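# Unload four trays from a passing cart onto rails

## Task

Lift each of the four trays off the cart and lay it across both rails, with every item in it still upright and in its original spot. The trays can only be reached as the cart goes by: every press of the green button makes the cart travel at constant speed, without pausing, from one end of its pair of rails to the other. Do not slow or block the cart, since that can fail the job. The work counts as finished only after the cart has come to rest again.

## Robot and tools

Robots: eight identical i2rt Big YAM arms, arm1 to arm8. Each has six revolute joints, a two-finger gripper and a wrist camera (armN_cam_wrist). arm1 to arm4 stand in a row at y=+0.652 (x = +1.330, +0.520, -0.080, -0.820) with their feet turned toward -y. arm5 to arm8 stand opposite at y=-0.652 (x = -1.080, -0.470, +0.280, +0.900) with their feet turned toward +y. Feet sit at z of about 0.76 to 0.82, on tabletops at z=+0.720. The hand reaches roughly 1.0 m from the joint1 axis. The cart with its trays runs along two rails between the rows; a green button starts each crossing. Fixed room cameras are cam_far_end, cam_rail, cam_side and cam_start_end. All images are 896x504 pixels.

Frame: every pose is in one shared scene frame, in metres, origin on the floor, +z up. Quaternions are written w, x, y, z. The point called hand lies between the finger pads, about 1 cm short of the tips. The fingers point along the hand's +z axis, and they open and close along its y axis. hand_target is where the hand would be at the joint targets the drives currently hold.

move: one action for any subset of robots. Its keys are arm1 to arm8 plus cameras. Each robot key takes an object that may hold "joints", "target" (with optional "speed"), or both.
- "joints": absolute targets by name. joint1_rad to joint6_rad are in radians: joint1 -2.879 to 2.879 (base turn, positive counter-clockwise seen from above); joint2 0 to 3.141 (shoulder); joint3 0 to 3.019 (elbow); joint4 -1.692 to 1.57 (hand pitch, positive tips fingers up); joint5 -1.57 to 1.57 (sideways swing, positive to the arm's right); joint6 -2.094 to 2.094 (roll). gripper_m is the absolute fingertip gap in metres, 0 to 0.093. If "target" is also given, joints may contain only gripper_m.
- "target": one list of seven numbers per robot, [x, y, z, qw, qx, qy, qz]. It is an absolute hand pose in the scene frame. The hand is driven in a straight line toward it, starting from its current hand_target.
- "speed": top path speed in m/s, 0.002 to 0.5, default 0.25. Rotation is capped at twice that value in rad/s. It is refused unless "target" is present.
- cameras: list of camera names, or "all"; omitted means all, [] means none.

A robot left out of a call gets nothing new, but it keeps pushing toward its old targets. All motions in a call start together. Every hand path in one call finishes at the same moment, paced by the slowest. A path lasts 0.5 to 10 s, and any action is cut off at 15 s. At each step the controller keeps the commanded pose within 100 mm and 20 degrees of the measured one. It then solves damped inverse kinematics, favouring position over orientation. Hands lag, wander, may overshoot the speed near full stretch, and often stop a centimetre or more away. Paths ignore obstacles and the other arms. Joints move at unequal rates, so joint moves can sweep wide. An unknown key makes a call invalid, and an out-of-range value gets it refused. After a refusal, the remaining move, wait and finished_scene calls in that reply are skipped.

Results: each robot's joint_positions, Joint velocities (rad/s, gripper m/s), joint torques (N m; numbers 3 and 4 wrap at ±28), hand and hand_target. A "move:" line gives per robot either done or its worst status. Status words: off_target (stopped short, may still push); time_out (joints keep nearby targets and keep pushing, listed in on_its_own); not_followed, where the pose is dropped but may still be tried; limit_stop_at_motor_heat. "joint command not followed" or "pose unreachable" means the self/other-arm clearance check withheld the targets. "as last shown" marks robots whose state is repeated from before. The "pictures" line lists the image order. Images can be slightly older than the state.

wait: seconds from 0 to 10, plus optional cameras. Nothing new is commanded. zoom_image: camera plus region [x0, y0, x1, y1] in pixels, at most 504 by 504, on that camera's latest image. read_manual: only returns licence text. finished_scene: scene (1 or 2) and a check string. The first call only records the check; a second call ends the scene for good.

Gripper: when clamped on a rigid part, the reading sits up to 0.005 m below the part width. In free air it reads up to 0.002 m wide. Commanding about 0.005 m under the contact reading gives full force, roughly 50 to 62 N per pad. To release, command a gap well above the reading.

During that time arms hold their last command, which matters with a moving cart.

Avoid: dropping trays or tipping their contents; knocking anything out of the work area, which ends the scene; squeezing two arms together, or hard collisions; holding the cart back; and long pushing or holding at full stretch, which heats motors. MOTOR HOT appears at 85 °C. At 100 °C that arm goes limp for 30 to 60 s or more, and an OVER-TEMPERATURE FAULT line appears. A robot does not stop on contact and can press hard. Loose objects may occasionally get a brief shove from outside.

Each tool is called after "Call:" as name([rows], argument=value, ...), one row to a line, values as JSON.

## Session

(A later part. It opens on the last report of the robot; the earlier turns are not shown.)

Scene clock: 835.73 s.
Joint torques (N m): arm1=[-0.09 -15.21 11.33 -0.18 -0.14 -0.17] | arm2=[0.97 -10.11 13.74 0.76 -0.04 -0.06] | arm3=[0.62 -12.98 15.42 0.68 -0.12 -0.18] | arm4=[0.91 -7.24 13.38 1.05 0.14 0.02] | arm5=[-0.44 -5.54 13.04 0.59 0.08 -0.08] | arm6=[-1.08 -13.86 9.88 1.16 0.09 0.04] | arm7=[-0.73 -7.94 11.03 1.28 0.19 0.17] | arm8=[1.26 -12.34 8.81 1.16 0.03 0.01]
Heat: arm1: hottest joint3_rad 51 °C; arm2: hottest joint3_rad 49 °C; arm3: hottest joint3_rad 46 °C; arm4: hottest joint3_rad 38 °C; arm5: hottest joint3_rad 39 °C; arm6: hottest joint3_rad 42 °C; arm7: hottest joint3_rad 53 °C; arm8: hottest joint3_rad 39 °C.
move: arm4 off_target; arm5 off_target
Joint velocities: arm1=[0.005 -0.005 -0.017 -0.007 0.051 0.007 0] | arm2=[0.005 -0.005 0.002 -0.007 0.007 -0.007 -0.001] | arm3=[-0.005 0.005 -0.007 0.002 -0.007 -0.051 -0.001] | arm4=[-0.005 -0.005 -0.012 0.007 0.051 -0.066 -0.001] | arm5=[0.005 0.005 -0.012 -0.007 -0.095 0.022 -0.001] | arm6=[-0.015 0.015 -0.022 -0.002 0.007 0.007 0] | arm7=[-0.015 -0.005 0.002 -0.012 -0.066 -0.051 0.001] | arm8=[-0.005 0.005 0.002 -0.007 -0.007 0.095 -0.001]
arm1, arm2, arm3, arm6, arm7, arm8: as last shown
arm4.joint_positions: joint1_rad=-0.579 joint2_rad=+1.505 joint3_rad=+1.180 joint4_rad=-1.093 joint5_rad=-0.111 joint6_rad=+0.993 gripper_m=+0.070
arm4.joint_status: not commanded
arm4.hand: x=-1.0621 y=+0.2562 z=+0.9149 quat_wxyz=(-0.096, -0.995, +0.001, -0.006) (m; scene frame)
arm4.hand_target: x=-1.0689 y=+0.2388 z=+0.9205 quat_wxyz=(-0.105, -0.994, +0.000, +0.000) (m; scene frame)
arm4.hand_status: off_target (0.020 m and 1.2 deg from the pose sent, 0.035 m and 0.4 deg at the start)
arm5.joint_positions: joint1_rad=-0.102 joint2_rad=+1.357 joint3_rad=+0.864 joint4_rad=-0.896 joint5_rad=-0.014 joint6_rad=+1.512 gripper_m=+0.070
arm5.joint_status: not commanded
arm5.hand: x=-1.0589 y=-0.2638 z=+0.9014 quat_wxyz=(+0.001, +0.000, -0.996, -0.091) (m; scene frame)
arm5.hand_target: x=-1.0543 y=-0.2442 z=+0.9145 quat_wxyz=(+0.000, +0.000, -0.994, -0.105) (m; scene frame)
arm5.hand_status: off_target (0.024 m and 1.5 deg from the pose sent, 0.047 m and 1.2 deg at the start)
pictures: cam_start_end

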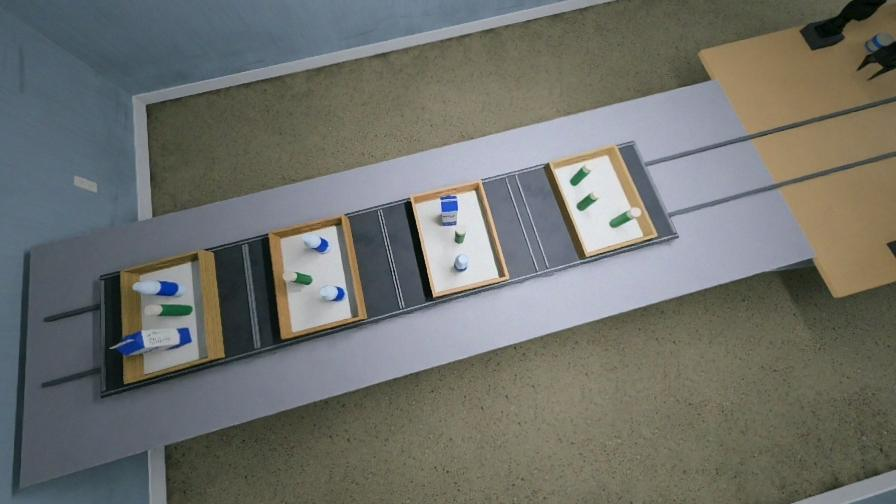

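Call:
move(cameras=["cam_rail"])

Scene clock: 850.50 s.
Joint torques (N m): arm1=[-1.03 -15.56 11.22 0.08 -0.12 -0.11] | arm2=[1.2 -9.93 13.83 0.77 -0.05 -0.1] | arm3=[0.62 -12.98 15.43 0.68 -0.12 -0.18] | arm4=[0.67 -7.71 13.42 0.95 0.14 0.02] | arm5=[-0.62 -5.77 12.82 0.65 0.1 -0.12] | arm6=[-1.14 -13.8 9.88 1.18 0.09 0.02] | arm7=[-0.62 -7.88 11.03 1.28 0.19 0.17] | arm8=[1.14 -12.51 8.83 1.18 0.04 0.01]
Heat: arm1: hottest joint3_rad 51 °C; arm2: hottest joint3_rad 49 °C; arm3: hottest joint3_rad 46 °C; arm4: hottest joint3_rad 38 °C; arm5: hottest joint3_rad 43 °C; arm6: hottest joint3_rad 42 °C; arm7: hottest joint3_rad 53 °C; arm8: hottest joint3_rad 39 °C.
Joint velocities: arm1=[-0.005 -0.024 0.007 -0.022 0.051 0.007 0] | arm2=[-0.005 0.005 0.012 -0.002 -0.095 0.037 0.001] | arm3=[0.005 -0.015 -0.007 0.012 -0.022 -0.007 0] | arm4=[-0.015 -0.005 -0.012 0.007 -0.022 0.051 -0.001] | arm5=[-0.015 -0.005 0.007 0.002 -0.007 -0.081 -0.001] | arm6=[-0.015 0.005 0.012 -0.007 -0.022 -0.007 0.001] | arm7=[-0.005 0.005 0.002 0.002 0.022 0.022 0] | arm8=[-0.015 -0.024 0.012 -0.017 0.007 0.051 0.001]
arm1.joint_positions: joint1_rad=-0.727 joint2_rad=+1.703 joint3_rad=+1.342 joint4_rad=-1.120 joint5_rad=-0.136 joint6_rad=+0.856 gripper_m=+0.070
arm1.joint_status: not commanded
arm1.hand: x=+0.9997 y=+0.2534 z=+0.9124 quat_wxyz=(-0.086, -0.996, +0.006, -0.023) (m; scene frame)
arm1.hand_target: x=+0.9863 y=+0.2388 z=+0.9368 quat_wxyz=(-0.107, -0.994, +0.001, -0.005) (m; scene frame)
arm1.hand_status: not commanded
arm2.joint_positions: joint1_rad=-0.617 joint2_rad=+1.586 joint3_rad=+1.111 joint4_rad=-0.976 joint5_rad=-0.112 joint6_rad=+1.022 gripper_m=+0.070
arm2.joint_status: not commanded
arm2.hand: x=+0.2833 y=+0.2518 z=+0.9123 quat_wxyz=(-0.081, -0.997, +0.009, -0.017) (m; scene frame)
arm2.hand_target: x=+0.2734 y=+0.2298 z=+0.9335 quat_wxyz=(-0.108, -0.994, +0.000, +0.000) (m; scene frame)
arm2.hand_status: not commanded
arm3.joint_positions: joint1_rad=-0.650 joint2_rad=+1.621 joint3_rad=+1.301 joint4_rad=-1.106 joint5_rad=-0.103 joint6_rad=+0.900 gripper_m=+0.070
arm3.joint_status: not commanded
arm3.hand: x=-0.3927 y=+0.2519 z=+0.9141 quat_wxyz=(-0.090, -0.996, +0.008, -0.003) (m; scene frame)
arm3.hand_target: x=-0.4028 y=+0.2344 z=+0.9233 quat_wxyz=(-0.104, -0.995, -0.001, +0.007) (m; scene frame)
arm3.hand_status: not commanded
arm4.joint_positions: joint1_rad=-0.579 joint2_rad=+1.505 joint3_rad=+1.180 joint4_rad=-1.093 joint5_rad=-0.111 joint6_rad=+0.993 gripper_m=+0.070
arm4.joint_status: not commanded
arm4.hand: x=-1.0621 y=+0.2562 z=+0.9149 quat_wxyz=(-0.096, -0.995, +0.001, -0.006) (m; scene frame)
arm4.hand_target: x=-1.0689 y=+0.2388 z=+0.9205 quat_wxyz=(-0.105, -0.994, +0.000, +0.000) (m; scene frame)
arm4.hand_status: off_target (0.020 m and 1.2 deg from the pose sent, 0.035 m and 0.4 deg at the start)
arm5.joint_positions: joint1_rad=-0.102 joint2_rad=+1.357 joint3_rad=+0.864 joint4_rad=-0.896 joint5_rad=-0.014 joint6_rad=+1.512 gripper_m=+0.070
arm5.joint_status: not commanded
arm5.hand: x=-1.0589 y=-0.2638 z=+0.9014 quat_wxyz=(+0.001, +0.000, -0.996, -0.091) (m; scene frame)
arm5.hand_target: x=-1.0543 y=-0.2442 z=+0.9145 quat_wxyz=(+0.000, +0.000, -0.994, -0.105) (m; scene frame)
arm5.hand_status: off_target (0.024 m and 1.5 deg from the pose sent, 0.047 m and 1.2 deg at the start)
arm6.joint_positions: joint1_rad=-0.236 joint2_rad=+1.353 joint3_rad=+1.027 joint4_rad=-1.074 joint5_rad=-0.027 joint6_rad=+1.361 gripper_m=+0.070
arm6.joint_status: not commanded
arm6.hand: x=-0.3893 y=-0.2499 z=+0.9105 quat_wxyz=(+0.004, +0.004, -0.996, -0.088) (m; scene frame)
arm6.hand_target: x=-0.3877 y=-0.2463 z=+0.9188 quat_wxyz=(+0.000, +0.000, -0.995, -0.103) (m; scene frame)
arm6.hand_status: not commanded
arm7.joint_positions: joint1_rad=-0.037 joint2_rad=+1.295 joint3_rad=+0.954 joint4_rad=-1.063 joint5_rad=-0.019 joint6_rad=+1.538 gripper_m=+0.070
arm7.joint_status: not commanded
arm7.hand: x=+0.2852 y=-0.2672 z=+0.8984 quat_wxyz=(+0.007, +0.007, -0.997, -0.083) (m; scene frame)
arm7.hand_target: x=+0.2888 y=-0.2424 z=+0.9175 quat_wxyz=(+0.005, -0.002, -0.994, -0.111) (m; scene frame)
arm7.hand_status: not commanded
arm8.joint_positions: joint1_rad=-0.364 joint2_rad=+1.352 joint3_rad=+0.952 joint4_rad=-0.980 joint5_rad=-0.074 joint6_rad=+1.271 gripper_m=+0.070
arm8.joint_status: not commanded
arm8.hand: x=+1.0114 y=-0.2631 z=+0.9261 quat_wxyz=(-0.001, -0.003, -0.995, -0.100) (m; scene frame)
arm8.hand_target: x=+1.0053 y=-0.2623 z=+0.9256 quat_wxyz=(+0.000, +0.000, -0.995, -0.104) (m; scene frame)
arm8.hand_status: not commanded
pictures: cam_rail

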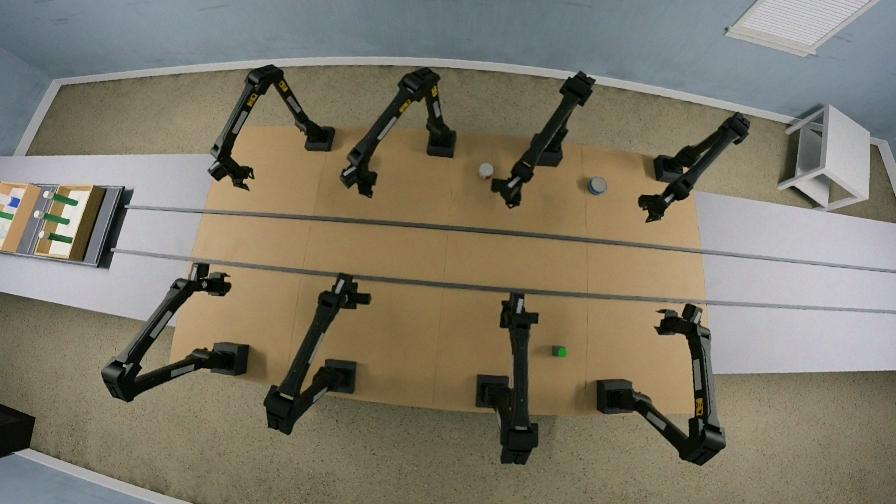

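Call:
move(arm7={"target":[0.600,-0.432,0.86,0,0,1,0],"speed":0.35,"joints":{"gripper_m":0.0}}, cameras=[])

Call:
move(arm7={"target":[0.598,-0.433,0.778,0,0,1,0],"speed":0.1}, cameras=[])

Call:
move(arm7={"target":[0.600,-0.432,0.88,0,0,1,0],"speed":0.25}, cameras=[])

Call:
move(arm7={"target":[0.2885,-0.237,0.9171,0,0,0.9945,0.1045],"speed":0.35,"joints":{"gripper_m":0.07}}, cameras=["cam_rail"])

Scene clock: 912.53 s.
Joint torques (N m): arm1=[-1.49 -14.8 11.25 -0.14 -0.16 -0.12] | arm2=[0.85 -10.11 13.89 0.87 -0.03 -0.07] | arm3=[0.67 -12.98 15.43 0.69 -0.12 -0.18] | arm4=[0.91 -7.65 13.33 0.91 0.14 0.03] | arm5=[-0.91 -6.01 13.05 0.65 0.05 -0.07] | arm6=[-1.08 -13.92 9.89 1.17 0.09 0.03] | arm7=[0.5 -10.29 9.92 -0.29 -0.06 -0.05] | arm8=[1.08 -12.63 8.84 1.14 0.04 0.02]
Heat: arm1: hottest joint3_rad 52 °C; arm2: hottest joint3_rad 50 °C; arm3: hottest joint3_rad 46 °C; arm4: hottest joint3_rad 40 °C; arm5: hottest joint3_rad 49 °C; arm6: hottest joint3_rad 42 °C; arm7: hottest joint3_rad 54 °C; arm8: hottest joint3_rad 39 °C.
move: arm7 off_target
Joint velocities: arm1=[-0.005 -0.005 0.007 0.007 0.066 -0.037 -0.001] | arm2=[-0.024 -0.005 -0.007 0.007 0.037 0.037 -0.001] | arm3=[-0.005 -0.024 -0.017 0.012 -0.007 -0.037 -0.001] | arm4=[0.005 0.005 -0.012 -0.002 0.022 0.022 0] | arm5=[-0.005 -0.024 0.007 0.022 -0.022 0.037 0] | arm6=[-0.005 -0.015 -0.007 0.022 -0.095 0.066 0] | arm7=[-0.015 -0.005 -0.017 -0.007 0.007 -0.022 0] | arm8=[-0.015 -0.015 -0.002 -0.007 -0.081 0.022 0]
arm1, arm2, arm3, arm6, arm8: as last shown
arm4.joint_positions: joint1_rad=-0.579 joint2_rad=+1.505 joint3_rad=+1.180 joint4_rad=-1.093 joint5_rad=-0.111 joint6_rad=+0.994 gripper_m=+0.070
arm4.joint_status: not commanded
arm4.hand: x=-1.0621 y=+0.2562 z=+0.9149 quat_wxyz=(-0.096, -0.995, +0.001, -0.006) (m; scene frame)
arm4.hand_target: x=-1.0689 y=+0.2388 z=+0.9205 quat_wxyz=(-0.105, -0.994, +0.000, +0.000) (m; scene frame)
arm4.hand_status: not commanded
arm5.joint_positions: joint1_rad=-0.102 joint2_rad=+1.357 joint3_rad=+0.864 joint4_rad=-0.896 joint5_rad=-0.014 joint6_rad=+1.512 gripper_m=+0.070
arm5.joint_status: not commanded
arm5.hand: x=-1.0589 y=-0.2638 z=+0.9014 quat_wxyz=(+0.001, +0.000, -0.996, -0.091) (m; scene frame)
arm5.hand_target: x=-1.0543 y=-0.2442 z=+0.9145 quat_wxyz=(+0.000, +0.000, -0.994, -0.105) (m; scene frame)
arm5.hand_status: not commanded
arm7.joint_positions: joint1_rad=-0.975 joint2_rad=+1.446 joint3_rad=+0.954 joint4_rad=-1.115 joint5_rad=+0.017 joint6_rad=+0.629 gripper_m=+0.001
arm7.joint_status: all done
arm7.hand: x=+0.5845 y=-0.4424 z=+0.8438 quat_wxyz=(+0.010, -0.009, -1.000, +0.018) (m; scene frame)
arm7.hand_target: x=+0.5984 y=-0.4287 z=+0.8607 quat_wxyz=(-0.005, +0.001, -1.000, +0.006) (m; scene frame)
arm7.hand_status: off_target (0.025 m and 2.6 deg from the pose sent, 0.357 m and 9.6 deg at the start)
pictures: none
No camera images: "cameras" was empty.

Scene clock: 913.87 s.
Joint torques (N m): arm1=[-1.61 -14.8 11.21 -0.16 -0.15 -0.14] | arm2=[1.03 -9.93 13.89 0.77 -0.02 -0.07] | arm3=[0.67 -13.04 15.42 0.69 -0.12 -0.18] | arm4=[0.73 -7.3 13.48 0.92 0.14 0.04] | arm5=[-0.67 -5.19 12.92 0.61 0.1 -0.09] | arm6=[-1.14 -13.86 9.89 1.17 0.09 0.03] | arm7=[-0.73 -8.06 4.11 2.39 -0.15 -0.05] | arm8=[1.08 -12.34 8.77 1.14 0.03 0]
Heat: arm1: hottest joint3_rad 52 °C; arm2: hottest joint3_rad 50 °C; arm3: hottest joint3_rad 46 °C; arm4: hottest joint3_rad 40 °C; arm5: hottest joint3_rad 49 °C; arm6: hottest joint3_rad 42 °C; arm7: hottest joint3_rad 53 °C; arm8: hottest joint3_rad 39 °C.
move: arm7 off_target
Joint velocities: arm1=[-0.005 -0.005 -0.002 0.002 -0.037 0.095 -0.001] | arm2=[0.005 -0.005 0.012 0.002 -0.037 -0.037 0] | arm3=[-0.005 -0.005 0.002 -0.002 -0.081 0.022 0] | arm4=[-0.005 -0.005 -0.002 -0.012 -0.037 -0.007 0.001] | arm5=[-0.005 -0.005 -0.012 -0.002 -0.022 0.007 0.001] | arm6=[0.005 0.005 -0.012 -0.017 0.007 -0.022 -0.001] | arm7=[-0.005 -0.015 -0.002 0.007 -0.081 -0.007 0] | arm8=[-0.005 -0.005 0.002 0.022 0.007 -0.007 0]
arm1, arm2, arm3, arm4, arm5, arm6, arm8: as last shown
arm7.joint_positions: joint1_rad=-0.975 joint2_rad=+1.525 joint3_rad=+0.911 joint4_rad=-0.936 joint5_rad=+0.002 joint6_rad=+0.617 gripper_m=+0.001
arm7.joint_status: not commanded
arm7.hand: x=+0.5996 y=-0.4289 z=+0.8017 quat_wxyz=(-0.010, -0.003, -1.000, -0.005) (m; scene frame)
arm7.hand_target: x=+0.5969 y=-0.4333 z=+0.7801 quat_wxyz=(+0.000, +0.000, -1.000, +0.000) (m; scene frame)
arm7.hand_status: off_target (0.024 m and 1.3 deg from the pose sent, 0.068 m and 2.6 deg at the start)
pictures: none
No camera images: "cameras" was empty.

Scene clock: 914.97 s.
Joint torques (N m): arm1=[-1.08 -15.33 11.47 -0.13 -0.14 -0.16] | arm2=[1.55 -10.7 13.83 0.77 -0.08 -0.1] | arm3=[0.62 -13.04 15.43 0.69 -0.12 -0.18] | arm4=[0.67 -7.36 13.42 0.94 0.13 0.04] | arm5=[-0.38 -5.42 12.82 0.68 0.06 -0.08] | arm6=[-1.14 -13.86 9.89 1.17 0.09 0.03] | arm7=[-0.85 -10.75 9.36 -0.21 -0.11 -0.03] | arm8=[1.08 -12.28 8.85 1.17 0.04 0.02]
Heat: arm1: hottest joint3_rad 52 °C; arm2: hottest joint3_rad 50 °C; arm3: hottest joint3_rad 46 °C; arm4: hottest joint3_rad 40 °C; arm5: hottest joint3_rad 49 °C; arm6: hottest joint3_rad 42 °C; arm7: hottest joint3_rad 53 °C; arm8: hottest joint3_rad 39 °C.
move: arm7 off_target
Joint velocities: arm1=[-0.015 0.005 -0.007 -0.012 0.066 -0.081 0.001] | arm2=[0.005 -0.005 -0.002 -0.017 -0.007 0.037 0] | arm3=[0.005 -0.005 0.007 -0.012 0.022 -0.007 0.001] | arm4=[0.005 0.005 -0.007 -0.002 -0.022 -0.007 0.001] | arm5=[-0.005 0.005 -0.012 -0.012 -0.022 -0.022 0] | arm6=[-0.005 -0.005 0.017 -0.007 -0.007 0.022 0] | arm7=[0.005 -0.005 0.012 0.012 -0.007 -0.007 0.001] | arm8=[-0.005 -0.015 0.007 0.017 -0.022 0.037 -0.002]
arm1, arm2, arm3, arm4, arm5, arm6, arm8: as last shown
arm7.joint_positions: joint1_rad=-0.975 joint2_rad=+1.429 joint3_rad=+0.993 joint4_rad=-1.168 joint5_rad=+0.002 joint6_rad=+0.613 gripper_m=+0.001
arm7.joint_status: not commanded
arm7.hand: x=+0.5862 y=-0.4382 z=+0.8632 quat_wxyz=(+0.013, -0.001, -1.000, +0.011) (m; scene frame)
arm7.hand_target: x=+0.5995 y=-0.4324 z=+0.8792 quat_wxyz=(+0.000, +0.000, -1.000, +0.000) (m; scene frame)
arm7.hand_status: off_target (0.023 m and 2.0 deg from the pose sent, 0.078 m and 1.3 deg at the start)
pictures: none
No camera images: "cameras" was empty.

Scene clock: 916.97 s.
Joint torques (N m): arm1=[-0.56 -14.97 11.23 -0.17 -0.14 -0.16] | arm2=[1.49 -10.4 13.9 0.79 -0.04 -0.1] | arm3=[0.67 -12.98 15.42 0.69 -0.12 -0.18] | arm4=[0.73 -7.53 13.39 0.95 0.14 0.03] | arm5=[-0.62 -5.71 13.09 0.59 0.03 -0.11] | arm6=[-1.14 -13.8 9.88 1.16 0.09 0.03] | arm7=[-0.73 -7.94 11.06 1.26 0.2 0.15] | arm8=[0.91 -12.4 8.84 1.17 0.03 0]
Heat: arm1: hottest joint3_rad 52 °C; arm2: hottest joint3_rad 50 °C; arm3: hottest joint3_rad 46 °C; arm4: hottest joint3_rad 40 °C; arm5: hottest joint3_rad 49 °C; arm6: hottest joint3_rad 42 °C; arm7: hottest joint3_rad 53 °C; arm8: hottest joint3_rad 39 °C.
move: arm7 off_target
Joint velocities: arm1=[-0.005 0.005 -0.012 -0.022 0.007 -0.007 0.001] | arm2=[-0.015 -0.005 -0.007 -0.022 -0.007 0.037 0] | arm3=[0.005 -0.015 -0.022 -0.007 0.007 -0.051 0] | arm4=[-0.005 -0.015 -0.012 -0.012 0.081 0.051 0] | arm5=[-0.005 -0.005 -0.012 0.017 0.007 0.051 0] | arm6=[0.005 -0.005 0.017 -0.002 0.007 -0.051 0] | arm7=[-0.005 0.005 -0.002 -0.002 0.11 0.051 0] | arm8=[0.005 -0.015 0.012 0.017 0.022 -0.022 0]
arm1, arm2, arm3, arm4, arm5, arm6, arm8: as last shown
arm7.joint_positions: joint1_rad=-0.035 joint2_rad=+1.295 joint3_rad=+0.954 joint4_rad=-1.063 joint5_rad=-0.018 joint6_rad=+1.537 gripper_m=+0.070
arm7.joint_status: all done
arm7.hand: x=+0.2847 y=-0.2672 z=+0.8981 quat_wxyz=(+0.007, +0.008, -0.997, -0.083) (m; scene frame)
arm7.hand_target: x=+0.2888 y=-0.2423 z=+0.9177 quat_wxyz=(+0.004, -0.001, -0.994, -0.111) (m; scene frame)
arm7.hand_status: off_target (0.036 m and 2.8 deg from the pose sent, 0.363 m and 13.4 deg at the start)
pictures: cam_rail

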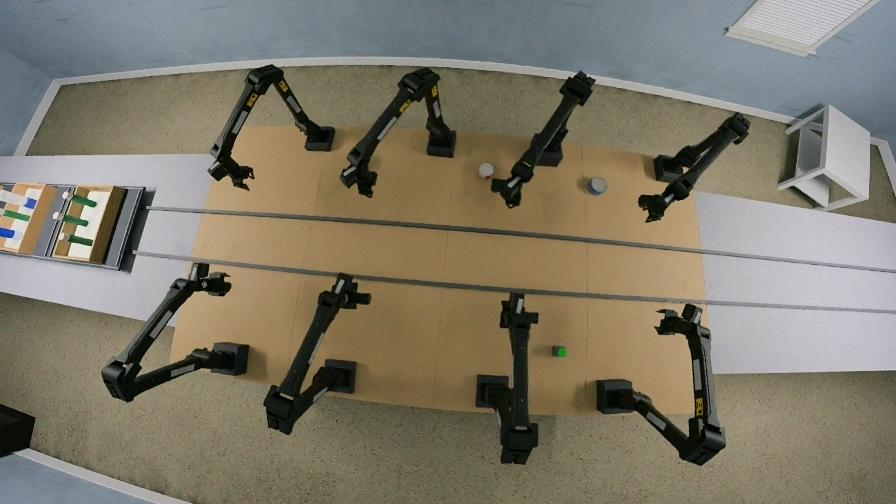

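Call:
wait(seconds=10, cameras=[])

Call:
wait(seconds=10, cameras=[])

Call:
wait(seconds=4, cameras=["cam_rail"])

Call:
zoom_image(camera="cam_rail", region=[280, 150, 480, 320])

Scene clock: 938.63 s.
Joint torques (N m): arm1=[-1.08 -15.21 11.32 -0.23 -0.13 -0.12] | arm2=[1.26 -10.17 13.94 0.75 -0.06 -0.08] | arm3=[0.67 -12.98 15.42 0.69 -0.12 -0.18] | arm4=[0.62 -7 13.44 0.95 0.14 0.03] | arm5=[-0.44 -5.54 13.04 0.76 0.03 -0.09] | arm6=[-1.2 -13.86 9.91 1.17 0.09 0.03] | arm7=[-0.79 -7.94 11.1 1.24 0.19 0.16] | arm8=[0.97 -12.28 8.83 1.13 0.03 0]
Heat: arm1: hottest joint3_rad 52 °C; arm2: hottest joint3_rad 50 °C; arm3: hottest joint3_rad 47 °C; arm4: hottest joint3_rad 40 °C; arm5: hottest joint3_rad 50 °C; arm6: hottest joint3_rad 43 °C; arm7: hottest joint3_rad 54 °C; arm8: hottest joint3_rad 39 °C.
Joint velocities: arm1=[-0.005 -0.005 -0.002 -0.012 0.007 0.037 -0.001] | arm2=[-0.005 -0.005 -0.012 -0.022 -0.037 -0.007 0.001] | arm3=[0.005 -0.005 -0.007 -0.017 -0.022 0.022 -0.001] | arm4=[0.005 -0.005 0.007 -0.007 -0.066 -0.095 0] | arm5=[0.005 -0.015 0.007 -0.017 -0.066 0.037 0] | arm6=[-0.015 -0.005 0.017 -0.012 -0.051 0.037 0] | arm7=[-0.005 -0.015 0.007 0.002 -0.007 0.037 0] | arm8=[-0.005 -0.005 0.007 0.012 0.051 -0.007 0.001]
arm1.joint_positions: joint1_rad=-0.727 joint2_rad=+1.703 joint3_rad=+1.342 joint4_rad=-1.120 joint5_rad=-0.136 joint6_rad=+0.856 gripper_m=+0.070
arm1.joint_status: not commanded
arm1.hand: x=+0.9997 y=+0.2534 z=+0.9124 quat_wxyz=(-0.086, -0.996, +0.006, -0.023) (m; scene frame)
arm1.hand_target: x=+0.9863 y=+0.2388 z=+0.9368 quat_wxyz=(-0.107, -0.994, +0.001, -0.005) (m; scene frame)
arm1.hand_status: not commanded
arm2.joint_positions: joint1_rad=-0.617 joint2_rad=+1.586 joint3_rad=+1.111 joint4_rad=-0.976 joint5_rad=-0.112 joint6_rad=+1.022 gripper_m=+0.070
arm2.joint_status: not commanded
arm2.hand: x=+0.2833 y=+0.2518 z=+0.9123 quat_wxyz=(-0.081, -0.997, +0.009, -0.017) (m; scene frame)
arm2.hand_target: x=+0.2734 y=+0.2298 z=+0.9335 quat_wxyz=(-0.108, -0.994, +0.000, +0.000) (m; scene frame)
arm2.hand_status: not commanded
arm3.joint_positions: joint1_rad=-0.650 joint2_rad=+1.621 joint3_rad=+1.301 joint4_rad=-1.106 joint5_rad=-0.103 joint6_rad=+0.900 gripper_m=+0.070
arm3.joint_status: not commanded
arm3.hand: x=-0.3927 y=+0.2519 z=+0.9141 quat_wxyz=(-0.090, -0.996, +0.008, -0.003) (m; scene frame)
arm3.hand_target: x=-0.4028 y=+0.2344 z=+0.9233 quat_wxyz=(-0.104, -0.995, -0.001, +0.007) (m; scene frame)
arm3.hand_status: not commanded
arm4.joint_positions: joint1_rad=-0.579 joint2_rad=+1.505 joint3_rad=+1.180 joint4_rad=-1.093 joint5_rad=-0.111 joint6_rad=+0.994 gripper_m=+0.070
arm4.joint_status: not commanded
arm4.hand: x=-1.0621 y=+0.2562 z=+0.9149 quat_wxyz=(-0.096, -0.995, +0.001, -0.006) (m; scene frame)
arm4.hand_target: x=-1.0689 y=+0.2388 z=+0.9205 quat_wxyz=(-0.105, -0.994, +0.000, +0.000) (m; scene frame)
arm4.hand_status: not commanded
arm5.joint_positions: joint1_rad=-0.102 joint2_rad=+1.357 joint3_rad=+0.864 joint4_rad=-0.896 joint5_rad=-0.014 joint6_rad=+1.512 gripper_m=+0.070
arm5.joint_status: not commanded
arm5.hand: x=-1.0589 y=-0.2638 z=+0.9014 quat_wxyz=(+0.001, +0.000, -0.996, -0.091) (m; scene frame)
arm5.hand_target: x=-1.0543 y=-0.2442 z=+0.9145 quat_wxyz=(+0.000, +0.000, -0.994, -0.105) (m; scene frame)
arm5.hand_status: not commanded
arm6.joint_positions: joint1_rad=-0.236 joint2_rad=+1.353 joint3_rad=+1.027 joint4_rad=-1.074 joint5_rad=-0.027 joint6_rad=+1.361 gripper_m=+0.070
arm6.joint_status: not commanded
arm6.hand: x=-0.3893 y=-0.2499 z=+0.9105 quat_wxyz=(+0.004, +0.004, -0.996, -0.088) (m; scene frame)
arm6.hand_target: x=-0.3877 y=-0.2463 z=+0.9188 quat_wxyz=(+0.000, +0.000, -0.995, -0.103) (m; scene frame)
arm6.hand_status: not commanded
arm7.joint_positions: joint1_rad=-0.035 joint2_rad=+1.295 joint3_rad=+0.954 joint4_rad=-1.063 joint5_rad=-0.018 joint6_rad=+1.538 gripper_m=+0.070
arm7.joint_status: all done
arm7.hand: x=+0.2847 y=-0.2672 z=+0.8981 quat_wxyz=(+0.007, +0.008, -0.997, -0.083) (m; scene frame)
arm7.hand_target: x=+0.2888 y=-0.2423 z=+0.9177 quat_wxyz=(+0.004, -0.001, -0.994, -0.111) (m; scene frame)
arm7.hand_status: off_target (0.036 m and 2.8 deg from the pose sent, 0.363 m and 13.4 deg at the start)
arm8.joint_positions: joint1_rad=-0.364 joint2_rad=+1.352 joint3_rad=+0.952 joint4_rad=-0.980 joint5_rad=-0.074 joint6_rad=+1.271 gripper_m=+0.070
arm8.joint_status: not commanded
arm8.hand: x=+1.0114 y=-0.2631 z=+0.9261 quat_wxyz=(-0.001, -0.003, -0.995, -0.100) (m; scene frame)
arm8.hand_target: x=+1.0053 y=-0.2623 z=+0.9256 quat_wxyz=(+0.000, +0.000, -0.995, -0.104) (m; scene frame)
arm8.hand_status: not commanded
wait: 10.00 s; at rest from the start
pictures: none
No camera images: "cameras" was empty.

Scene clock: 948.63 s.
Joint torques (N m): arm1=[-1.32 -15.33 11.44 -0.06 -0.11 -0.16] | arm2=[1.2 -10.64 13.91 0.84 -0.07 -0.06] | arm3=[0.67 -13.04 15.43 0.69 -0.12 -0.18] | arm4=[0.73 -7.36 13.49 0.9 0.13 0.04] | arm5=[-0.5 -5.54 13.08 0.54 0.04 -0.09] | arm6=[-1.14 -13.86 9.87 1.18 0.08 0.03] | arm7=[-0.73 -7.94 11.08 1.25 0.2 0.17] | arm8=[1.08 -12.4 8.84 1.17 0.04 0.01]
Heat: arm1: hottest joint3_rad 53 °C; arm2: hottest joint3_rad 50 °C; arm3: hottest joint3_rad 47 °C; arm4: hottest joint3_rad 40 °C; arm5: hottest joint3_rad 50 °C; arm6: hottest joint3_rad 43 °C; arm7: hottest joint3_rad 54 °C; arm8: hottest joint3_rad 39 °C.
Joint velocities: arm1=[-0.005 -0.005 0.007 0.017 -0.125 0.007 0] | arm2=[-0.005 -0.005 0.012 0.007 0.037 0.007 0] | arm3=[-0.005 -0.015 -0.022 -0.007 0.037 0.022 -0.001] | arm4=[-0.005 0.005 -0.002 0.012 -0.066 -0.11 0.001] | arm5=[0.005 -0.015 0.007 0.007 0.081 0.037 -0.001] | arm6=[-0.005 0.005 0.007 -0.017 -0.037 -0.007 0.001] | arm7=[-0.005 -0.005 0.007 0.007 -0.037 0.037 0.001] | arm8=[0.005 0.005 -0.017 -0.002 -0.037 0.037 -0.001]
arm1.joint_positions: joint1_rad=-0.727 joint2_rad=+1.703 joint3_rad=+1.342 joint4_rad=-1.120 joint5_rad=-0.136 joint6_rad=+0.856 gripper_m=+0.070
arm1.joint_status: not commanded
arm1.hand: x=+0.9997 y=+0.2534 z=+0.9124 quat_wxyz=(-0.086, -0.996, +0.006, -0.023) (m; scene frame)
arm1.hand_target: x=+0.9863 y=+0.2388 z=+0.9368 quat_wxyz=(-0.107, -0.994, +0.001, -0.005) (m; scene frame)
arm1.hand_status: not commanded
arm2.joint_positions: joint1_rad=-0.617 joint2_rad=+1.586 joint3_rad=+1.111 joint4_rad=-0.976 joint5_rad=-0.112 joint6_rad=+1.022 gripper_m=+0.070
arm2.joint_status: not commanded
arm2.hand: x=+0.2833 y=+0.2518 z=+0.9123 quat_wxyz=(-0.081, -0.997, +0.009, -0.017) (m; scene frame)
arm2.hand_target: x=+0.2734 y=+0.2298 z=+0.9335 quat_wxyz=(-0.108, -0.994, +0.000, +0.000) (m; scene frame)
arm2.hand_status: not commanded
arm3.joint_positions: joint1_rad=-0.650 joint2_rad=+1.621 joint3_rad=+1.301 joint4_rad=-1.106 joint5_rad=-0.103 joint6_rad=+0.900 gripper_m=+0.070
arm3.joint_status: not commanded
arm3.hand: x=-0.3927 y=+0.2519 z=+0.9141 quat_wxyz=(-0.090, -0.996, +0.008, -0.003) (m; scene frame)
arm3.hand_target: x=-0.4028 y=+0.2344 z=+0.9233 quat_wxyz=(-0.104, -0.995, -0.001, +0.007) (m; scene frame)
arm3.hand_status: not commanded
arm4.joint_positions: joint1_rad=-0.579 joint2_rad=+1.505 joint3_rad=+1.180 joint4_rad=-1.093 joint5_rad=-0.111 joint6_rad=+0.994 gripper_m=+0.070
arm4.joint_status: not commanded
arm4.hand: x=-1.0621 y=+0.2562 z=+0.9149 quat_wxyz=(-0.096, -0.995, +0.001, -0.006) (m; scene frame)
arm4.hand_target: x=-1.0689 y=+0.2388 z=+0.9205 quat_wxyz=(-0.105, -0.994, +0.000, +0.000) (m; scene frame)
arm4.hand_status: not commanded
arm5.joint_positions: joint1_rad=-0.102 joint2_rad=+1.357 joint3_rad=+0.864 joint4_rad=-0.896 joint5_rad=-0.014 joint6_rad=+1.512 gripper_m=+0.070
arm5.joint_status: not commanded
arm5.hand: x=-1.0589 y=-0.2638 z=+0.9014 quat_wxyz=(+0.001, +0.000, -0.996, -0.091) (m; scene frame)
arm5.hand_target: x=-1.0543 y=-0.2442 z=+0.9145 quat_wxyz=(+0.000, +0.000, -0.994, -0.105) (m; scene frame)
arm5.hand_status: not commanded
arm6.joint_positions: joint1_rad=-0.236 joint2_rad=+1.353 joint3_rad=+1.027 joint4_rad=-1.074 joint5_rad=-0.027 joint6_rad=+1.361 gripper_m=+0.070
arm6.joint_status: not commanded
arm6.hand: x=-0.3893 y=-0.2499 z=+0.9105 quat_wxyz=(+0.004, +0.004, -0.996, -0.088) (m; scene frame)
arm6.hand_target: x=-0.3877 y=-0.2463 z=+0.9188 quat_wxyz=(+0.000, +0.000, -0.995, -0.103) (m; scene frame)
arm6.hand_status: not commanded
arm7.joint_positions: joint1_rad=-0.035 joint2_rad=+1.295 joint3_rad=+0.954 joint4_rad=-1.063 joint5_rad=-0.018 joint6_rad=+1.538 gripper_m=+0.070
arm7.joint_status: all done
arm7.hand: x=+0.2847 y=-0.2672 z=+0.8981 quat_wxyz=(+0.007, +0.007, -0.997, -0.083) (m; scene frame)
arm7.hand_target: x=+0.2888 y=-0.2423 z=+0.9177 quat_wxyz=(+0.004, -0.001, -0.994, -0.111) (m; scene frame)
arm7.hand_status: off_target (0.036 m and 2.8 deg from the pose sent, 0.363 m and 13.4 deg at the start)
arm8.joint_positions: joint1_rad=-0.364 joint2_rad=+1.352 joint3_rad=+0.952 joint4_rad=-0.980 joint5_rad=-0.074 joint6_rad=+1.271 gripper_m=+0.070
arm8.joint_status: not commanded
arm8.hand: x=+1.0114 y=-0.2631 z=+0.9261 quat_wxyz=(-0.001, -0.003, -0.995, -0.100) (m; scene frame)
arm8.hand_target: x=+1.0053 y=-0.2623 z=+0.9256 quat_wxyz=(+0.000, +0.000, -0.995, -0.104) (m; scene frame)
arm8.hand_status: not commanded
wait: 10.00 s; at rest by 0.27 s
pictures: none
No camera images: "cameras" was empty.

Scene clock: 952.63 s.
Joint torques (N m): arm1=[-1.38 -15.33 11.4 -0.24 -0.1 -0.11] | arm2=[1.2 -9.93 14 0.84 -0.06 -0.04] | arm3=[0.67 -12.98 15.43 0.68 -0.12 -0.18] | arm4=[0.67 -7.3 13.45 0.98 0.14 0.02] | arm5=[-0.44 -6.01 13.11 0.69 0.01 -0.09] | arm6=[-1.08 -13.86 9.89 1.17 0.09 0.03] | arm7=[-0.79 -7.94 11.08 1.25 0.2 0.17] | arm8=[1.08 -12.34 8.81 1.16 0.04 0.01]
Heat: arm1: hottest joint3_rad 53 °C; arm2: hottest joint3_rad 50 °C; arm3: hottest joint3_rad 47 °C; arm4: hottest joint3_rad 41 °C; arm5: hottest joint3_rad 50 °C; arm6: hottest joint3_rad 43 °C; arm7: hottest joint3_rad 54 °C; arm8: hottest joint3_rad 39 °C.
Joint velocities: arm1=[-0.015 -0.005 -0.002 -0.002 0.066 0.051 0] | arm2=[0.015 -0.015 -0.002 0.007 -0.007 -0.095 0] | arm3=[0.005 -0.015 0.012 0.002 -0.037 -0.051 0] | arm4=[-0.015 -0.005 0.027 -0.012 -0.051 0.007 0] | arm5=[0.005 -0.015 -0.017 -0.002 0.007 -0.037 0] | arm6=[0.005 0.005 0.007 -0.007 -0.051 -0.007 0] | arm7=[-0.005 -0.005 0.022 -0.007 0.037 0.007 0] | arm8=[-0.024 -0.005 -0.012 0.007 -0.022 -0.007 0]
arm1.joint_positions: joint1_rad=-0.727 joint2_rad=+1.703 joint3_rad=+1.342 joint4_rad=-1.120 joint5_rad=-0.136 joint6_rad=+0.856 gripper_m=+0.070
arm1.joint_status: not commanded
arm1.hand: x=+0.9997 y=+0.2534 z=+0.9124 quat_wxyz=(-0.086, -0.996, +0.006, -0.023) (m; scene frame)
arm1.hand_target: x=+0.9863 y=+0.2388 z=+0.9368 quat_wxyz=(-0.107, -0.994, +0.001, -0.005) (m; scene frame)
arm1.hand_status: not commanded
arm2.joint_positions: joint1_rad=-0.617 joint2_rad=+1.586 joint3_rad=+1.111 joint4_rad=-0.976 joint5_rad=-0.112 joint6_rad=+1.022 gripper_m=+0.070
arm2.joint_status: not commanded
arm2.hand: x=+0.2833 y=+0.2518 z=+0.9123 quat_wxyz=(-0.081, -0.997, +0.009, -0.017) (m; scene frame)
arm2.hand_target: x=+0.2734 y=+0.2298 z=+0.9335 quat_wxyz=(-0.108, -0.994, +0.000, +0.000) (m; scene frame)
arm2.hand_status: not commanded
arm3.joint_positions: joint1_rad=-0.650 joint2_rad=+1.621 joint3_rad=+1.301 joint4_rad=-1.106 joint5_rad=-0.103 joint6_rad=+0.900 gripper_m=+0.070
arm3.joint_status: not commanded
arm3.hand: x=-0.3927 y=+0.2519 z=+0.9141 quat_wxyz=(-0.090, -0.996, +0.008, -0.003) (m; scene frame)
arm3.hand_target: x=-0.4028 y=+0.2344 z=+0.9233 quat_wxyz=(-0.104, -0.995, -0.001, +0.007) (m; scene frame)
arm3.hand_status: not commanded
arm4.joint_positions: joint1_rad=-0.579 joint2_rad=+1.505 joint3_rad=+1.180 joint4_rad=-1.093 joint5_rad=-0.111 joint6_rad=+0.994 gripper_m=+0.070
arm4.joint_status: not commanded
arm4.hand: x=-1.0621 y=+0.2562 z=+0.9149 quat_wxyz=(-0.096, -0.995, +0.001, -0.006) (m; scene frame)
arm4.hand_target: x=-1.0689 y=+0.2388 z=+0.9205 quat_wxyz=(-0.105, -0.994, +0.000, +0.000) (m; scene frame)
arm4.hand_status: not commanded
arm5.joint_positions: joint1_rad=-0.102 joint2_rad=+1.357 joint3_rad=+0.864 joint4_rad=-0.896 joint5_rad=-0.014 joint6_rad=+1.512 gripper_m=+0.070
arm5.joint_status: not commanded
arm5.hand: x=-1.0589 y=-0.2638 z=+0.9014 quat_wxyz=(+0.001, +0.000, -0.996, -0.091) (m; scene frame)
arm5.hand_target: x=-1.0543 y=-0.2442 z=+0.9145 quat_wxyz=(+0.000, +0.000, -0.994, -0.105) (m; scene frame)
arm5.hand_status: not commanded
arm6.joint_positions: joint1_rad=-0.236 joint2_rad=+1.353 joint3_rad=+1.027 joint4_rad=-1.074 joint5_rad=-0.027 joint6_rad=+1.361 gripper_m=+0.070
arm6.joint_status: not commanded
arm6.hand: x=-0.3893 y=-0.2499 z=+0.9105 quat_wxyz=(+0.004, +0.004, -0.996, -0.088) (m; scene frame)
arm6.hand_target: x=-0.3877 y=-0.2463 z=+0.9188 quat_wxyz=(+0.000, +0.000, -0.995, -0.103) (m; scene frame)
arm6.hand_status: not commanded
arm7.joint_positions: joint1_rad=-0.035 joint2_rad=+1.295 joint3_rad=+0.954 joint4_rad=-1.063 joint5_rad=-0.018 joint6_rad=+1.538 gripper_m=+0.070
arm7.joint_status: all done
arm7.hand: x=+0.2847 y=-0.2672 z=+0.8981 quat_wxyz=(+0.007, +0.007, -0.997, -0.083) (m; scene frame)
arm7.hand_target: x=+0.2888 y=-0.2423 z=+0.9177 quat_wxyz=(+0.004, -0.001, -0.994, -0.111) (m; scene frame)
arm7.hand_status: off_target (0.036 m and 2.8 deg from the pose sent, 0.363 m and 13.4 deg at the start)
arm8.joint_positions: joint1_rad=-0.364 joint2_rad=+1.352 joint3_rad=+0.952 joint4_rad=-0.980 joint5_rad=-0.074 joint6_rad=+1.271 gripper_m=+0.070
arm8.joint_status: not commanded
arm8.hand: x=+1.0114 y=-0.2631 z=+0.9261 quat_wxyz=(-0.001, -0.003, -0.995, -0.100) (m; scene frame)
arm8.hand_target: x=+1.0053 y=-0.2623 z=+0.9256 quat_wxyz=(+0.000, +0.000, -0.995, -0.104) (m; scene frame)
arm8.hand_status: not commanded
wait: 4.00 s; at rest by 0.27 s
pictures: cam_rail

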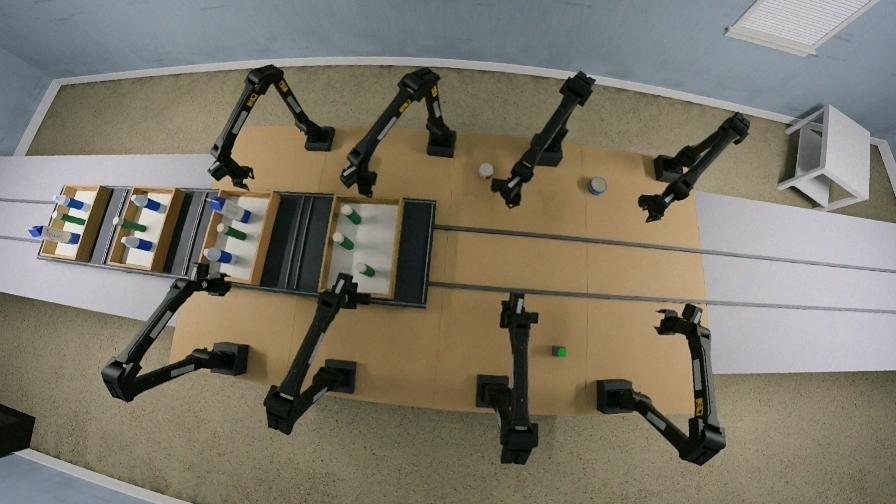

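Scaled by 2.520 from the camera's 896x504 image, which has a finer 1280x720 frame.

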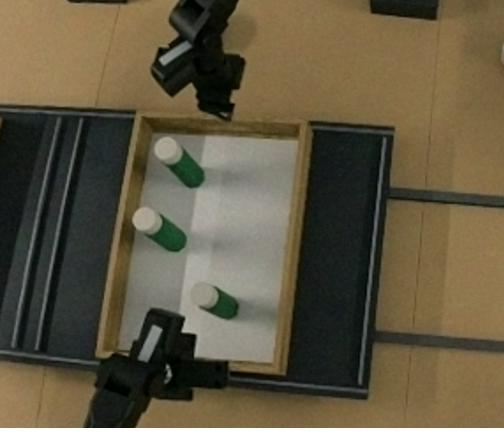

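Call:
wait(seconds=0.1, cameras=[])

Call:
move(arm1={"target":[1.1276,0.2403,0.8434,0.1045,0.9945,0,0],"speed":0.08,"joints":{"gripper_m":0.2}}, arm2={"target":[0.403,0.2262,0.8347,0.1045,0.9945,0,0],"speed":0.08}, cameras=[])

Scene clock: 957.87 s.
Joint torques (N m): arm1=[-1.08 -15.03 11.3 -0.23 -0.11 -0.11] | arm2=[1.2 -10.4 13.86 0.87 -0.05 -0.09] | arm3=[0.62 -12.98 15.43 0.68 -0.12 -0.18] | arm4=[0.97 -7.36 13.45 0.98 0.14 0.02] | arm5=[-0.67 -5.83 13.04 0.59 0.06 -0.1] | arm6=[-1.03 -13.8 9.88 1.17 0.09 0.03] | arm7=[-0.73 -7.88 11.07 1.24 0.2 0.17] | arm8=[1.08 -12.28 8.84 1.18 0.04 0]
Heat: arm1: hottest joint3_rad 53 °C; arm2: hottest joint3_rad 50 °C; arm3: hottest joint3_rad 47 °C; arm4: hottest joint3_rad 41 °C; arm5: hottest joint3_rad 51 °C; arm6: hottest joint3_rad 43 °C; arm7: hottest joint3_rad 54 °C; arm8: hottest joint3_rad 39 °C.
Joint velocities: arm1=[0.005 0.015 -0.022 0.007 -0.022 -0.037 0] | arm2=[-0.015 -0.015 -0.007 -0.002 0.022 0.022 0] | arm3=[-0.005 -0.015 -0.002 -0.007 -0.007 0.022 -0.001] | arm4=[-0.005 -0.015 0.012 -0.022 0.051 -0.007 0] | arm5=[-0.005 -0.005 0.002 0.002 0.007 -0.022 0] | arm6=[0.005 -0.005 -0.002 0.007 0.081 -0.037 0.001] | arm7=[-0.005 0.005 0.012 0.012 -0.022 -0.007 0] | arm8=[-0.005 -0.005 -0.002 0.012 -0.066 -0.095 0.001]
arm1.joint_positions: joint1_rad=-0.727 joint2_rad=+1.703 joint3_rad=+1.342 joint4_rad=-1.120 joint5_rad=-0.136 joint6_rad=+0.856 gripper_m=+0.070
arm1.joint_status: not commanded
arm1.hand: x=+0.9997 y=+0.2534 z=+0.9124 quat_wxyz=(-0.086, -0.996, +0.006, -0.023) (m; scene frame)
arm1.hand_target: x=+0.9863 y=+0.2388 z=+0.9368 quat_wxyz=(-0.107, -0.994, +0.001, -0.005) (m; scene frame)
arm1.hand_status: not commanded
arm2.joint_positions: joint1_rad=-0.617 joint2_rad=+1.586 joint3_rad=+1.111 joint4_rad=-0.976 joint5_rad=-0.112 joint6_rad=+1.022 gripper_m=+0.070
arm2.joint_status: not commanded
arm2.hand: x=+0.2833 y=+0.2518 z=+0.9123 quat_wxyz=(-0.081, -0.997, +0.009, -0.017) (m; scene frame)
arm2.hand_target: x=+0.2734 y=+0.2298 z=+0.9335 quat_wxyz=(-0.108, -0.994, +0.000, +0.000) (m; scene frame)
arm2.hand_status: not commanded
arm3.joint_positions: joint1_rad=-0.650 joint2_rad=+1.621 joint3_rad=+1.301 joint4_rad=-1.106 joint5_rad=-0.103 joint6_rad=+0.900 gripper_m=+0.070
arm3.joint_status: not commanded
arm3.hand: x=-0.3927 y=+0.2519 z=+0.9141 quat_wxyz=(-0.090, -0.996, +0.008, -0.003) (m; scene frame)
arm3.hand_target: x=-0.4028 y=+0.2344 z=+0.9233 quat_wxyz=(-0.104, -0.995, -0.001, +0.007) (m; scene frame)
arm3.hand_status: not commanded
arm4.joint_positions: joint1_rad=-0.579 joint2_rad=+1.505 joint3_rad=+1.180 joint4_rad=-1.093 joint5_rad=-0.111 joint6_rad=+0.994 gripper_m=+0.070
arm4.joint_status: not commanded
arm4.hand: x=-1.0621 y=+0.2562 z=+0.9149 quat_wxyz=(-0.096, -0.995, +0.001, -0.006) (m; scene frame)
arm4.hand_target: x=-1.0689 y=+0.2388 z=+0.9205 quat_wxyz=(-0.105, -0.994, +0.000, +0.000) (m; scene frame)
arm4.hand_status: not commanded
arm5.joint_positions: joint1_rad=-0.102 joint2_rad=+1.357 joint3_rad=+0.864 joint4_rad=-0.896 joint5_rad=-0.014 joint6_rad=+1.512 gripper_m=+0.070
arm5.joint_status: not commanded
arm5.hand: x=-1.0589 y=-0.2638 z=+0.9014 quat_wxyz=(+0.001, +0.000, -0.996, -0.091) (m; scene frame)
arm5.hand_target: x=-1.0543 y=-0.2442 z=+0.9145 quat_wxyz=(+0.000, +0.000, -0.994, -0.105) (m; scene frame)
arm5.hand_status: not commanded
arm6.joint_positions: joint1_rad=-0.236 joint2_rad=+1.353 joint3_rad=+1.027 joint4_rad=-1.074 joint5_rad=-0.027 joint6_rad=+1.361 gripper_m=+0.070
arm6.joint_status: not commanded
arm6.hand: x=-0.3893 y=-0.2499 z=+0.9105 quat_wxyz=(+0.004, +0.004, -0.996, -0.088) (m; scene frame)
arm6.hand_target: x=-0.3877 y=-0.2463 z=+0.9188 quat_wxyz=(+0.000, +0.000, -0.995, -0.103) (m; scene frame)
arm6.hand_status: not commanded
arm7.joint_positions: joint1_rad=-0.035 joint2_rad=+1.295 joint3_rad=+0.954 joint4_rad=-1.063 joint5_rad=-0.018 joint6_rad=+1.538 gripper_m=+0.070
arm7.joint_status: all done
arm7.hand: x=+0.2847 y=-0.2672 z=+0.8981 quat_wxyz=(+0.007, +0.007, -0.997, -0.083) (m; scene frame)
arm7.hand_target: x=+0.2888 y=-0.2423 z=+0.9177 quat_wxyz=(+0.004, -0.001, -0.994, -0.111) (m; scene frame)
arm7.hand_status: off_target (0.036 m and 2.8 deg from the pose sent, 0.363 m and 13.4 deg at the start)
arm8.joint_positions: joint1_rad=-0.364 joint2_rad=+1.352 joint3_rad=+0.952 joint4_rad=-0.980 joint5_rad=-0.074 joint6_rad=+1.271 gripper_m=+0.070
arm8.joint_status: not commanded
arm8.hand: x=+1.0114 y=-0.2631 z=+0.9261 quat_wxyz=(-0.001, -0.003, -0.995, -0.100) (m; scene frame)
arm8.hand_target: x=+1.0053 y=-0.2623 z=+0.9256 quat_wxyz=(+0.000, +0.000, -0.995, -0.104) (m; scene frame)
arm8.hand_status: not commanded
wait: 0.10 s; at rest from the start
pictures: none
No camera images: "cameras" was empty.

arm1: "joints": gripper_m = 0.2 is out of range 0 to 0.093

Call:
wait(seconds=0.1, cameras=[])

Call:
move(arm1={"target":[1.1276,0.2403,0.8434,0.1045,0.9945,0,0],"speed":0.08,"joints":{"gripper_m":0.2}}, arm8={"target":[1.143,-0.226,0.8433,0,0,0.9945,0.1045],"speed":0.08}, arm2={"target":[0.403,0.2262,0.8347,0.1045,0.9945,0,0],"speed":0.08}, arm7={"target":[0.405,-0.2435,0.8237,0,0,0.9945,0.1045],"speed":0.08}, arm3={"target":[-0.2792,0.2337,0.8285,0.1045,0.9945,0,0],"speed":0.08}, arm6={"target":[-0.2752,-0.2446,0.8331,0,0,0.9945,0.1045],"speed":0.08}, arm4={"target":[-0.929,0.2423,0.8236,0.1045,0.9945,0,0],"speed":0.08}, arm5={"target":[-0.932,-0.2464,0.8208,0,0,0.9945,0.1045],"speed":0.08}, cameras=[])

Call:
move(arm1={"target":[1.2621,0.2403,0.9634,0.1045,0.9945,0,0],"speed":0.0721,"joints":{"gripper_m":0.0}}, arm8={"target":[1.2775,-0.226,0.9633,0,0,0.9945,0.1045],"speed":0.0721,"joints":{"gripper_m":0.0}}, arm2={"target":[0.5375,0.2262,0.9547,0.1045,0.9945,0,0],"speed":0.0721,"joints":{"gripper_m":0.0}}, arm7={"target":[0.5395,-0.2435,0.9437,0,0,0.9945,0.1045],"speed":0.0721,"joints":{"gripper_m":0.0}}, arm3={"target":[-0.1447,0.2337,0.9485,0.1045,0.9945,0,0],"speed":0.0721,"joints":{"gripper_m":0.0}}, arm6={"target":[-0.1407,-0.2446,0.9531,0,0,0.9945,0.1045],"speed":0.0721,"joints":{"gripper_m":0.0}}, arm4={"target":[-0.7945,0.2423,0.9436,0.1045,0.9945,0,0],"speed":0.0721,"joints":{"gripper_m":0.0}}, arm5={"target":[-0.7975,-0.2464,0.9408,0,0,0.9945,0.1045],"speed":0.0721,"joints":{"gripper_m":0.0}}, cameras=["cam_rail"])

Scene clock: 968.83 s.
Joint torques (N m): arm1=[-0.91 -14.97 11.32 -0.21 -0.19 -0.13] | arm2=[1.03 -10.11 14.01 0.81 -0.04 -0.09] | arm3=[0.62 -12.98 15.42 0.69 -0.12 -0.18] | arm4=[0.62 -7.24 13.45 1.02 0.14 0.02] | arm5=[-0.97 -6.01 12.96 0.68 0.07 -0.08] | arm6=[-1.14 -13.86 9.88 1.18 0.09 0.02] | arm7=[-0.73 -7.88 11.1 1.25 0.19 0.17] | arm8=[0.91 -12.34 8.84 1.13 0.03 0.01]
Heat: arm1: hottest joint3_rad 53 °C; arm2: hottest joint3_rad 50 °C; arm3: hottest joint3_rad 47 °C; arm4: hottest joint3_rad 41 °C; arm5: hottest joint3_rad 51 °C; arm6: hottest joint3_rad 43 °C; arm7: hottest joint3_rad 54 °C; arm8: hottest joint3_rad 39 °C.
Joint velocities: arm1=[-0.005 0.015 0.002 -0.002 -0.11 -0.007 0] | arm2=[-0.005 -0.005 -0.007 -0.007 0.066 -0.051 0] | arm3=[-0.005 0.015 0.007 -0.007 -0.007 -0.007 0] | arm4=[-0.005 0.005 0.002 0.012 0.051 -0.095 0] | arm5=[-0.024 -0.005 -0.007 -0.002 -0.037 -0.007 0.001] | arm6=[-0.015 -0.005 0.002 0.002 -0.022 0.007 0.001] | arm7=[0.005 -0.015 -0.017 -0.002 -0.037 -0.022 -0.001] | arm8=[-0.005 -0.015 -0.012 -0.022 0.051 -0.095 -0.001]
arm1.joint_positions: joint1_rad=-0.727 joint2_rad=+1.703 joint3_rad=+1.342 joint4_rad=-1.120 joint5_rad=-0.136 joint6_rad=+0.856 gripper_m=+0.070
arm1.joint_status: not commanded
arm1.hand: x=+0.9997 y=+0.2534 z=+0.9124 quat_wxyz=(-0.086, -0.996, +0.006, -0.023) (m; scene frame)
arm1.hand_target: x=+0.9863 y=+0.2388 z=+0.9368 quat_wxyz=(-0.107, -0.994, +0.001, -0.005) (m; scene frame)
arm1.hand_status: not commanded
arm2.joint_positions: joint1_rad=-0.617 joint2_rad=+1.586 joint3_rad=+1.111 joint4_rad=-0.976 joint5_rad=-0.112 joint6_rad=+1.022 gripper_m=+0.070
arm2.joint_status: not commanded
arm2.hand: x=+0.2833 y=+0.2518 z=+0.9123 quat_wxyz=(-0.081, -0.997, +0.009, -0.017) (m; scene frame)
arm2.hand_target: x=+0.2734 y=+0.2298 z=+0.9335 quat_wxyz=(-0.108, -0.994, +0.000, +0.000) (m; scene frame)
arm2.hand_status: not commanded
arm3.joint_positions: joint1_rad=-0.650 joint2_rad=+1.621 joint3_rad=+1.301 joint4_rad=-1.106 joint5_rad=-0.103 joint6_rad=+0.900 gripper_m=+0.070
arm3.joint_status: not commanded
arm3.hand: x=-0.3927 y=+0.2519 z=+0.9141 quat_wxyz=(-0.090, -0.996, +0.008, -0.003) (m; scene frame)
arm3.hand_target: x=-0.4028 y=+0.2344 z=+0.9233 quat_wxyz=(-0.104, -0.995, -0.001, +0.007) (m; scene frame)
arm3.hand_status: not commanded
arm4.joint_positions: joint1_rad=-0.579 joint2_rad=+1.505 joint3_rad=+1.180 joint4_rad=-1.093 joint5_rad=-0.111 joint6_rad=+0.994 gripper_m=+0.070
arm4.joint_status: not commanded
arm4.hand: x=-1.0621 y=+0.2562 z=+0.9149 quat_wxyz=(-0.096, -0.995, +0.001, -0.006) (m; scene frame)
arm4.hand_target: x=-1.0689 y=+0.2388 z=+0.9205 quat_wxyz=(-0.105, -0.994, +0.000, +0.000) (m; scene frame)
arm4.hand_status: not commanded
arm5.joint_positions: joint1_rad=-0.102 joint2_rad=+1.357 joint3_rad=+0.864 joint4_rad=-0.896 joint5_rad=-0.014 joint6_rad=+1.512 gripper_m=+0.070
arm5.joint_status: not commanded
arm5.hand: x=-1.0589 y=-0.2638 z=+0.9014 quat_wxyz=(+0.001, +0.000, -0.996, -0.091) (m; scene frame)
arm5.hand_target: x=-1.0543 y=-0.2442 z=+0.9145 quat_wxyz=(+0.000, +0.000, -0.994, -0.105) (m; scene frame)
arm5.hand_status: not commanded
arm6.joint_positions: joint1_rad=-0.236 joint2_rad=+1.353 joint3_rad=+1.027 joint4_rad=-1.074 joint5_rad=-0.027 joint6_rad=+1.361 gripper_m=+0.070
arm6.joint_status: not commanded
arm6.hand: x=-0.3893 y=-0.2499 z=+0.9105 quat_wxyz=(+0.004, +0.004, -0.996, -0.088) (m; scene frame)
arm6.hand_target: x=-0.3877 y=-0.2463 z=+0.9188 quat_wxyz=(+0.000, +0.000, -0.995, -0.103) (m; scene frame)
arm6.hand_status: not commanded
arm7.joint_positions: joint1_rad=-0.035 joint2_rad=+1.295 joint3_rad=+0.954 joint4_rad=-1.063 joint5_rad=-0.018 joint6_rad=+1.538 gripper_m=+0.070
arm7.joint_status: all done
arm7.hand: x=+0.2847 y=-0.2672 z=+0.8981 quat_wxyz=(+0.007, +0.007, -0.997, -0.083) (m; scene frame)
arm7.hand_target: x=+0.2888 y=-0.2423 z=+0.9177 quat_wxyz=(+0.004, -0.001, -0.994, -0.111) (m; scene frame)
arm7.hand_status: off_target (0.036 m and 2.8 deg from the pose sent, 0.363 m and 13.4 deg at the start)
arm8.joint_positions: joint1_rad=-0.364 joint2_rad=+1.352 joint3_rad=+0.952 joint4_rad=-0.980 joint5_rad=-0.074 joint6_rad=+1.271 gripper_m=+0.070
arm8.joint_status: not commanded
arm8.hand: x=+1.0114 y=-0.2631 z=+0.9261 quat_wxyz=(-0.001, -0.003, -0.995, -0.100) (m; scene frame)
arm8.hand_target: x=+1.0053 y=-0.2623 z=+0.9256 quat_wxyz=(+0.000, +0.000, -0.995, -0.104) (m; scene frame)
arm8.hand_status: not commanded
wait: 0.10 s; at rest from the start
pictures: none
No camera images: "cameras" was empty.

arm1: "joints": gripper_m = 0.2 is out of range 0 to 0.093

not run: a call was refused earlier in this reply.


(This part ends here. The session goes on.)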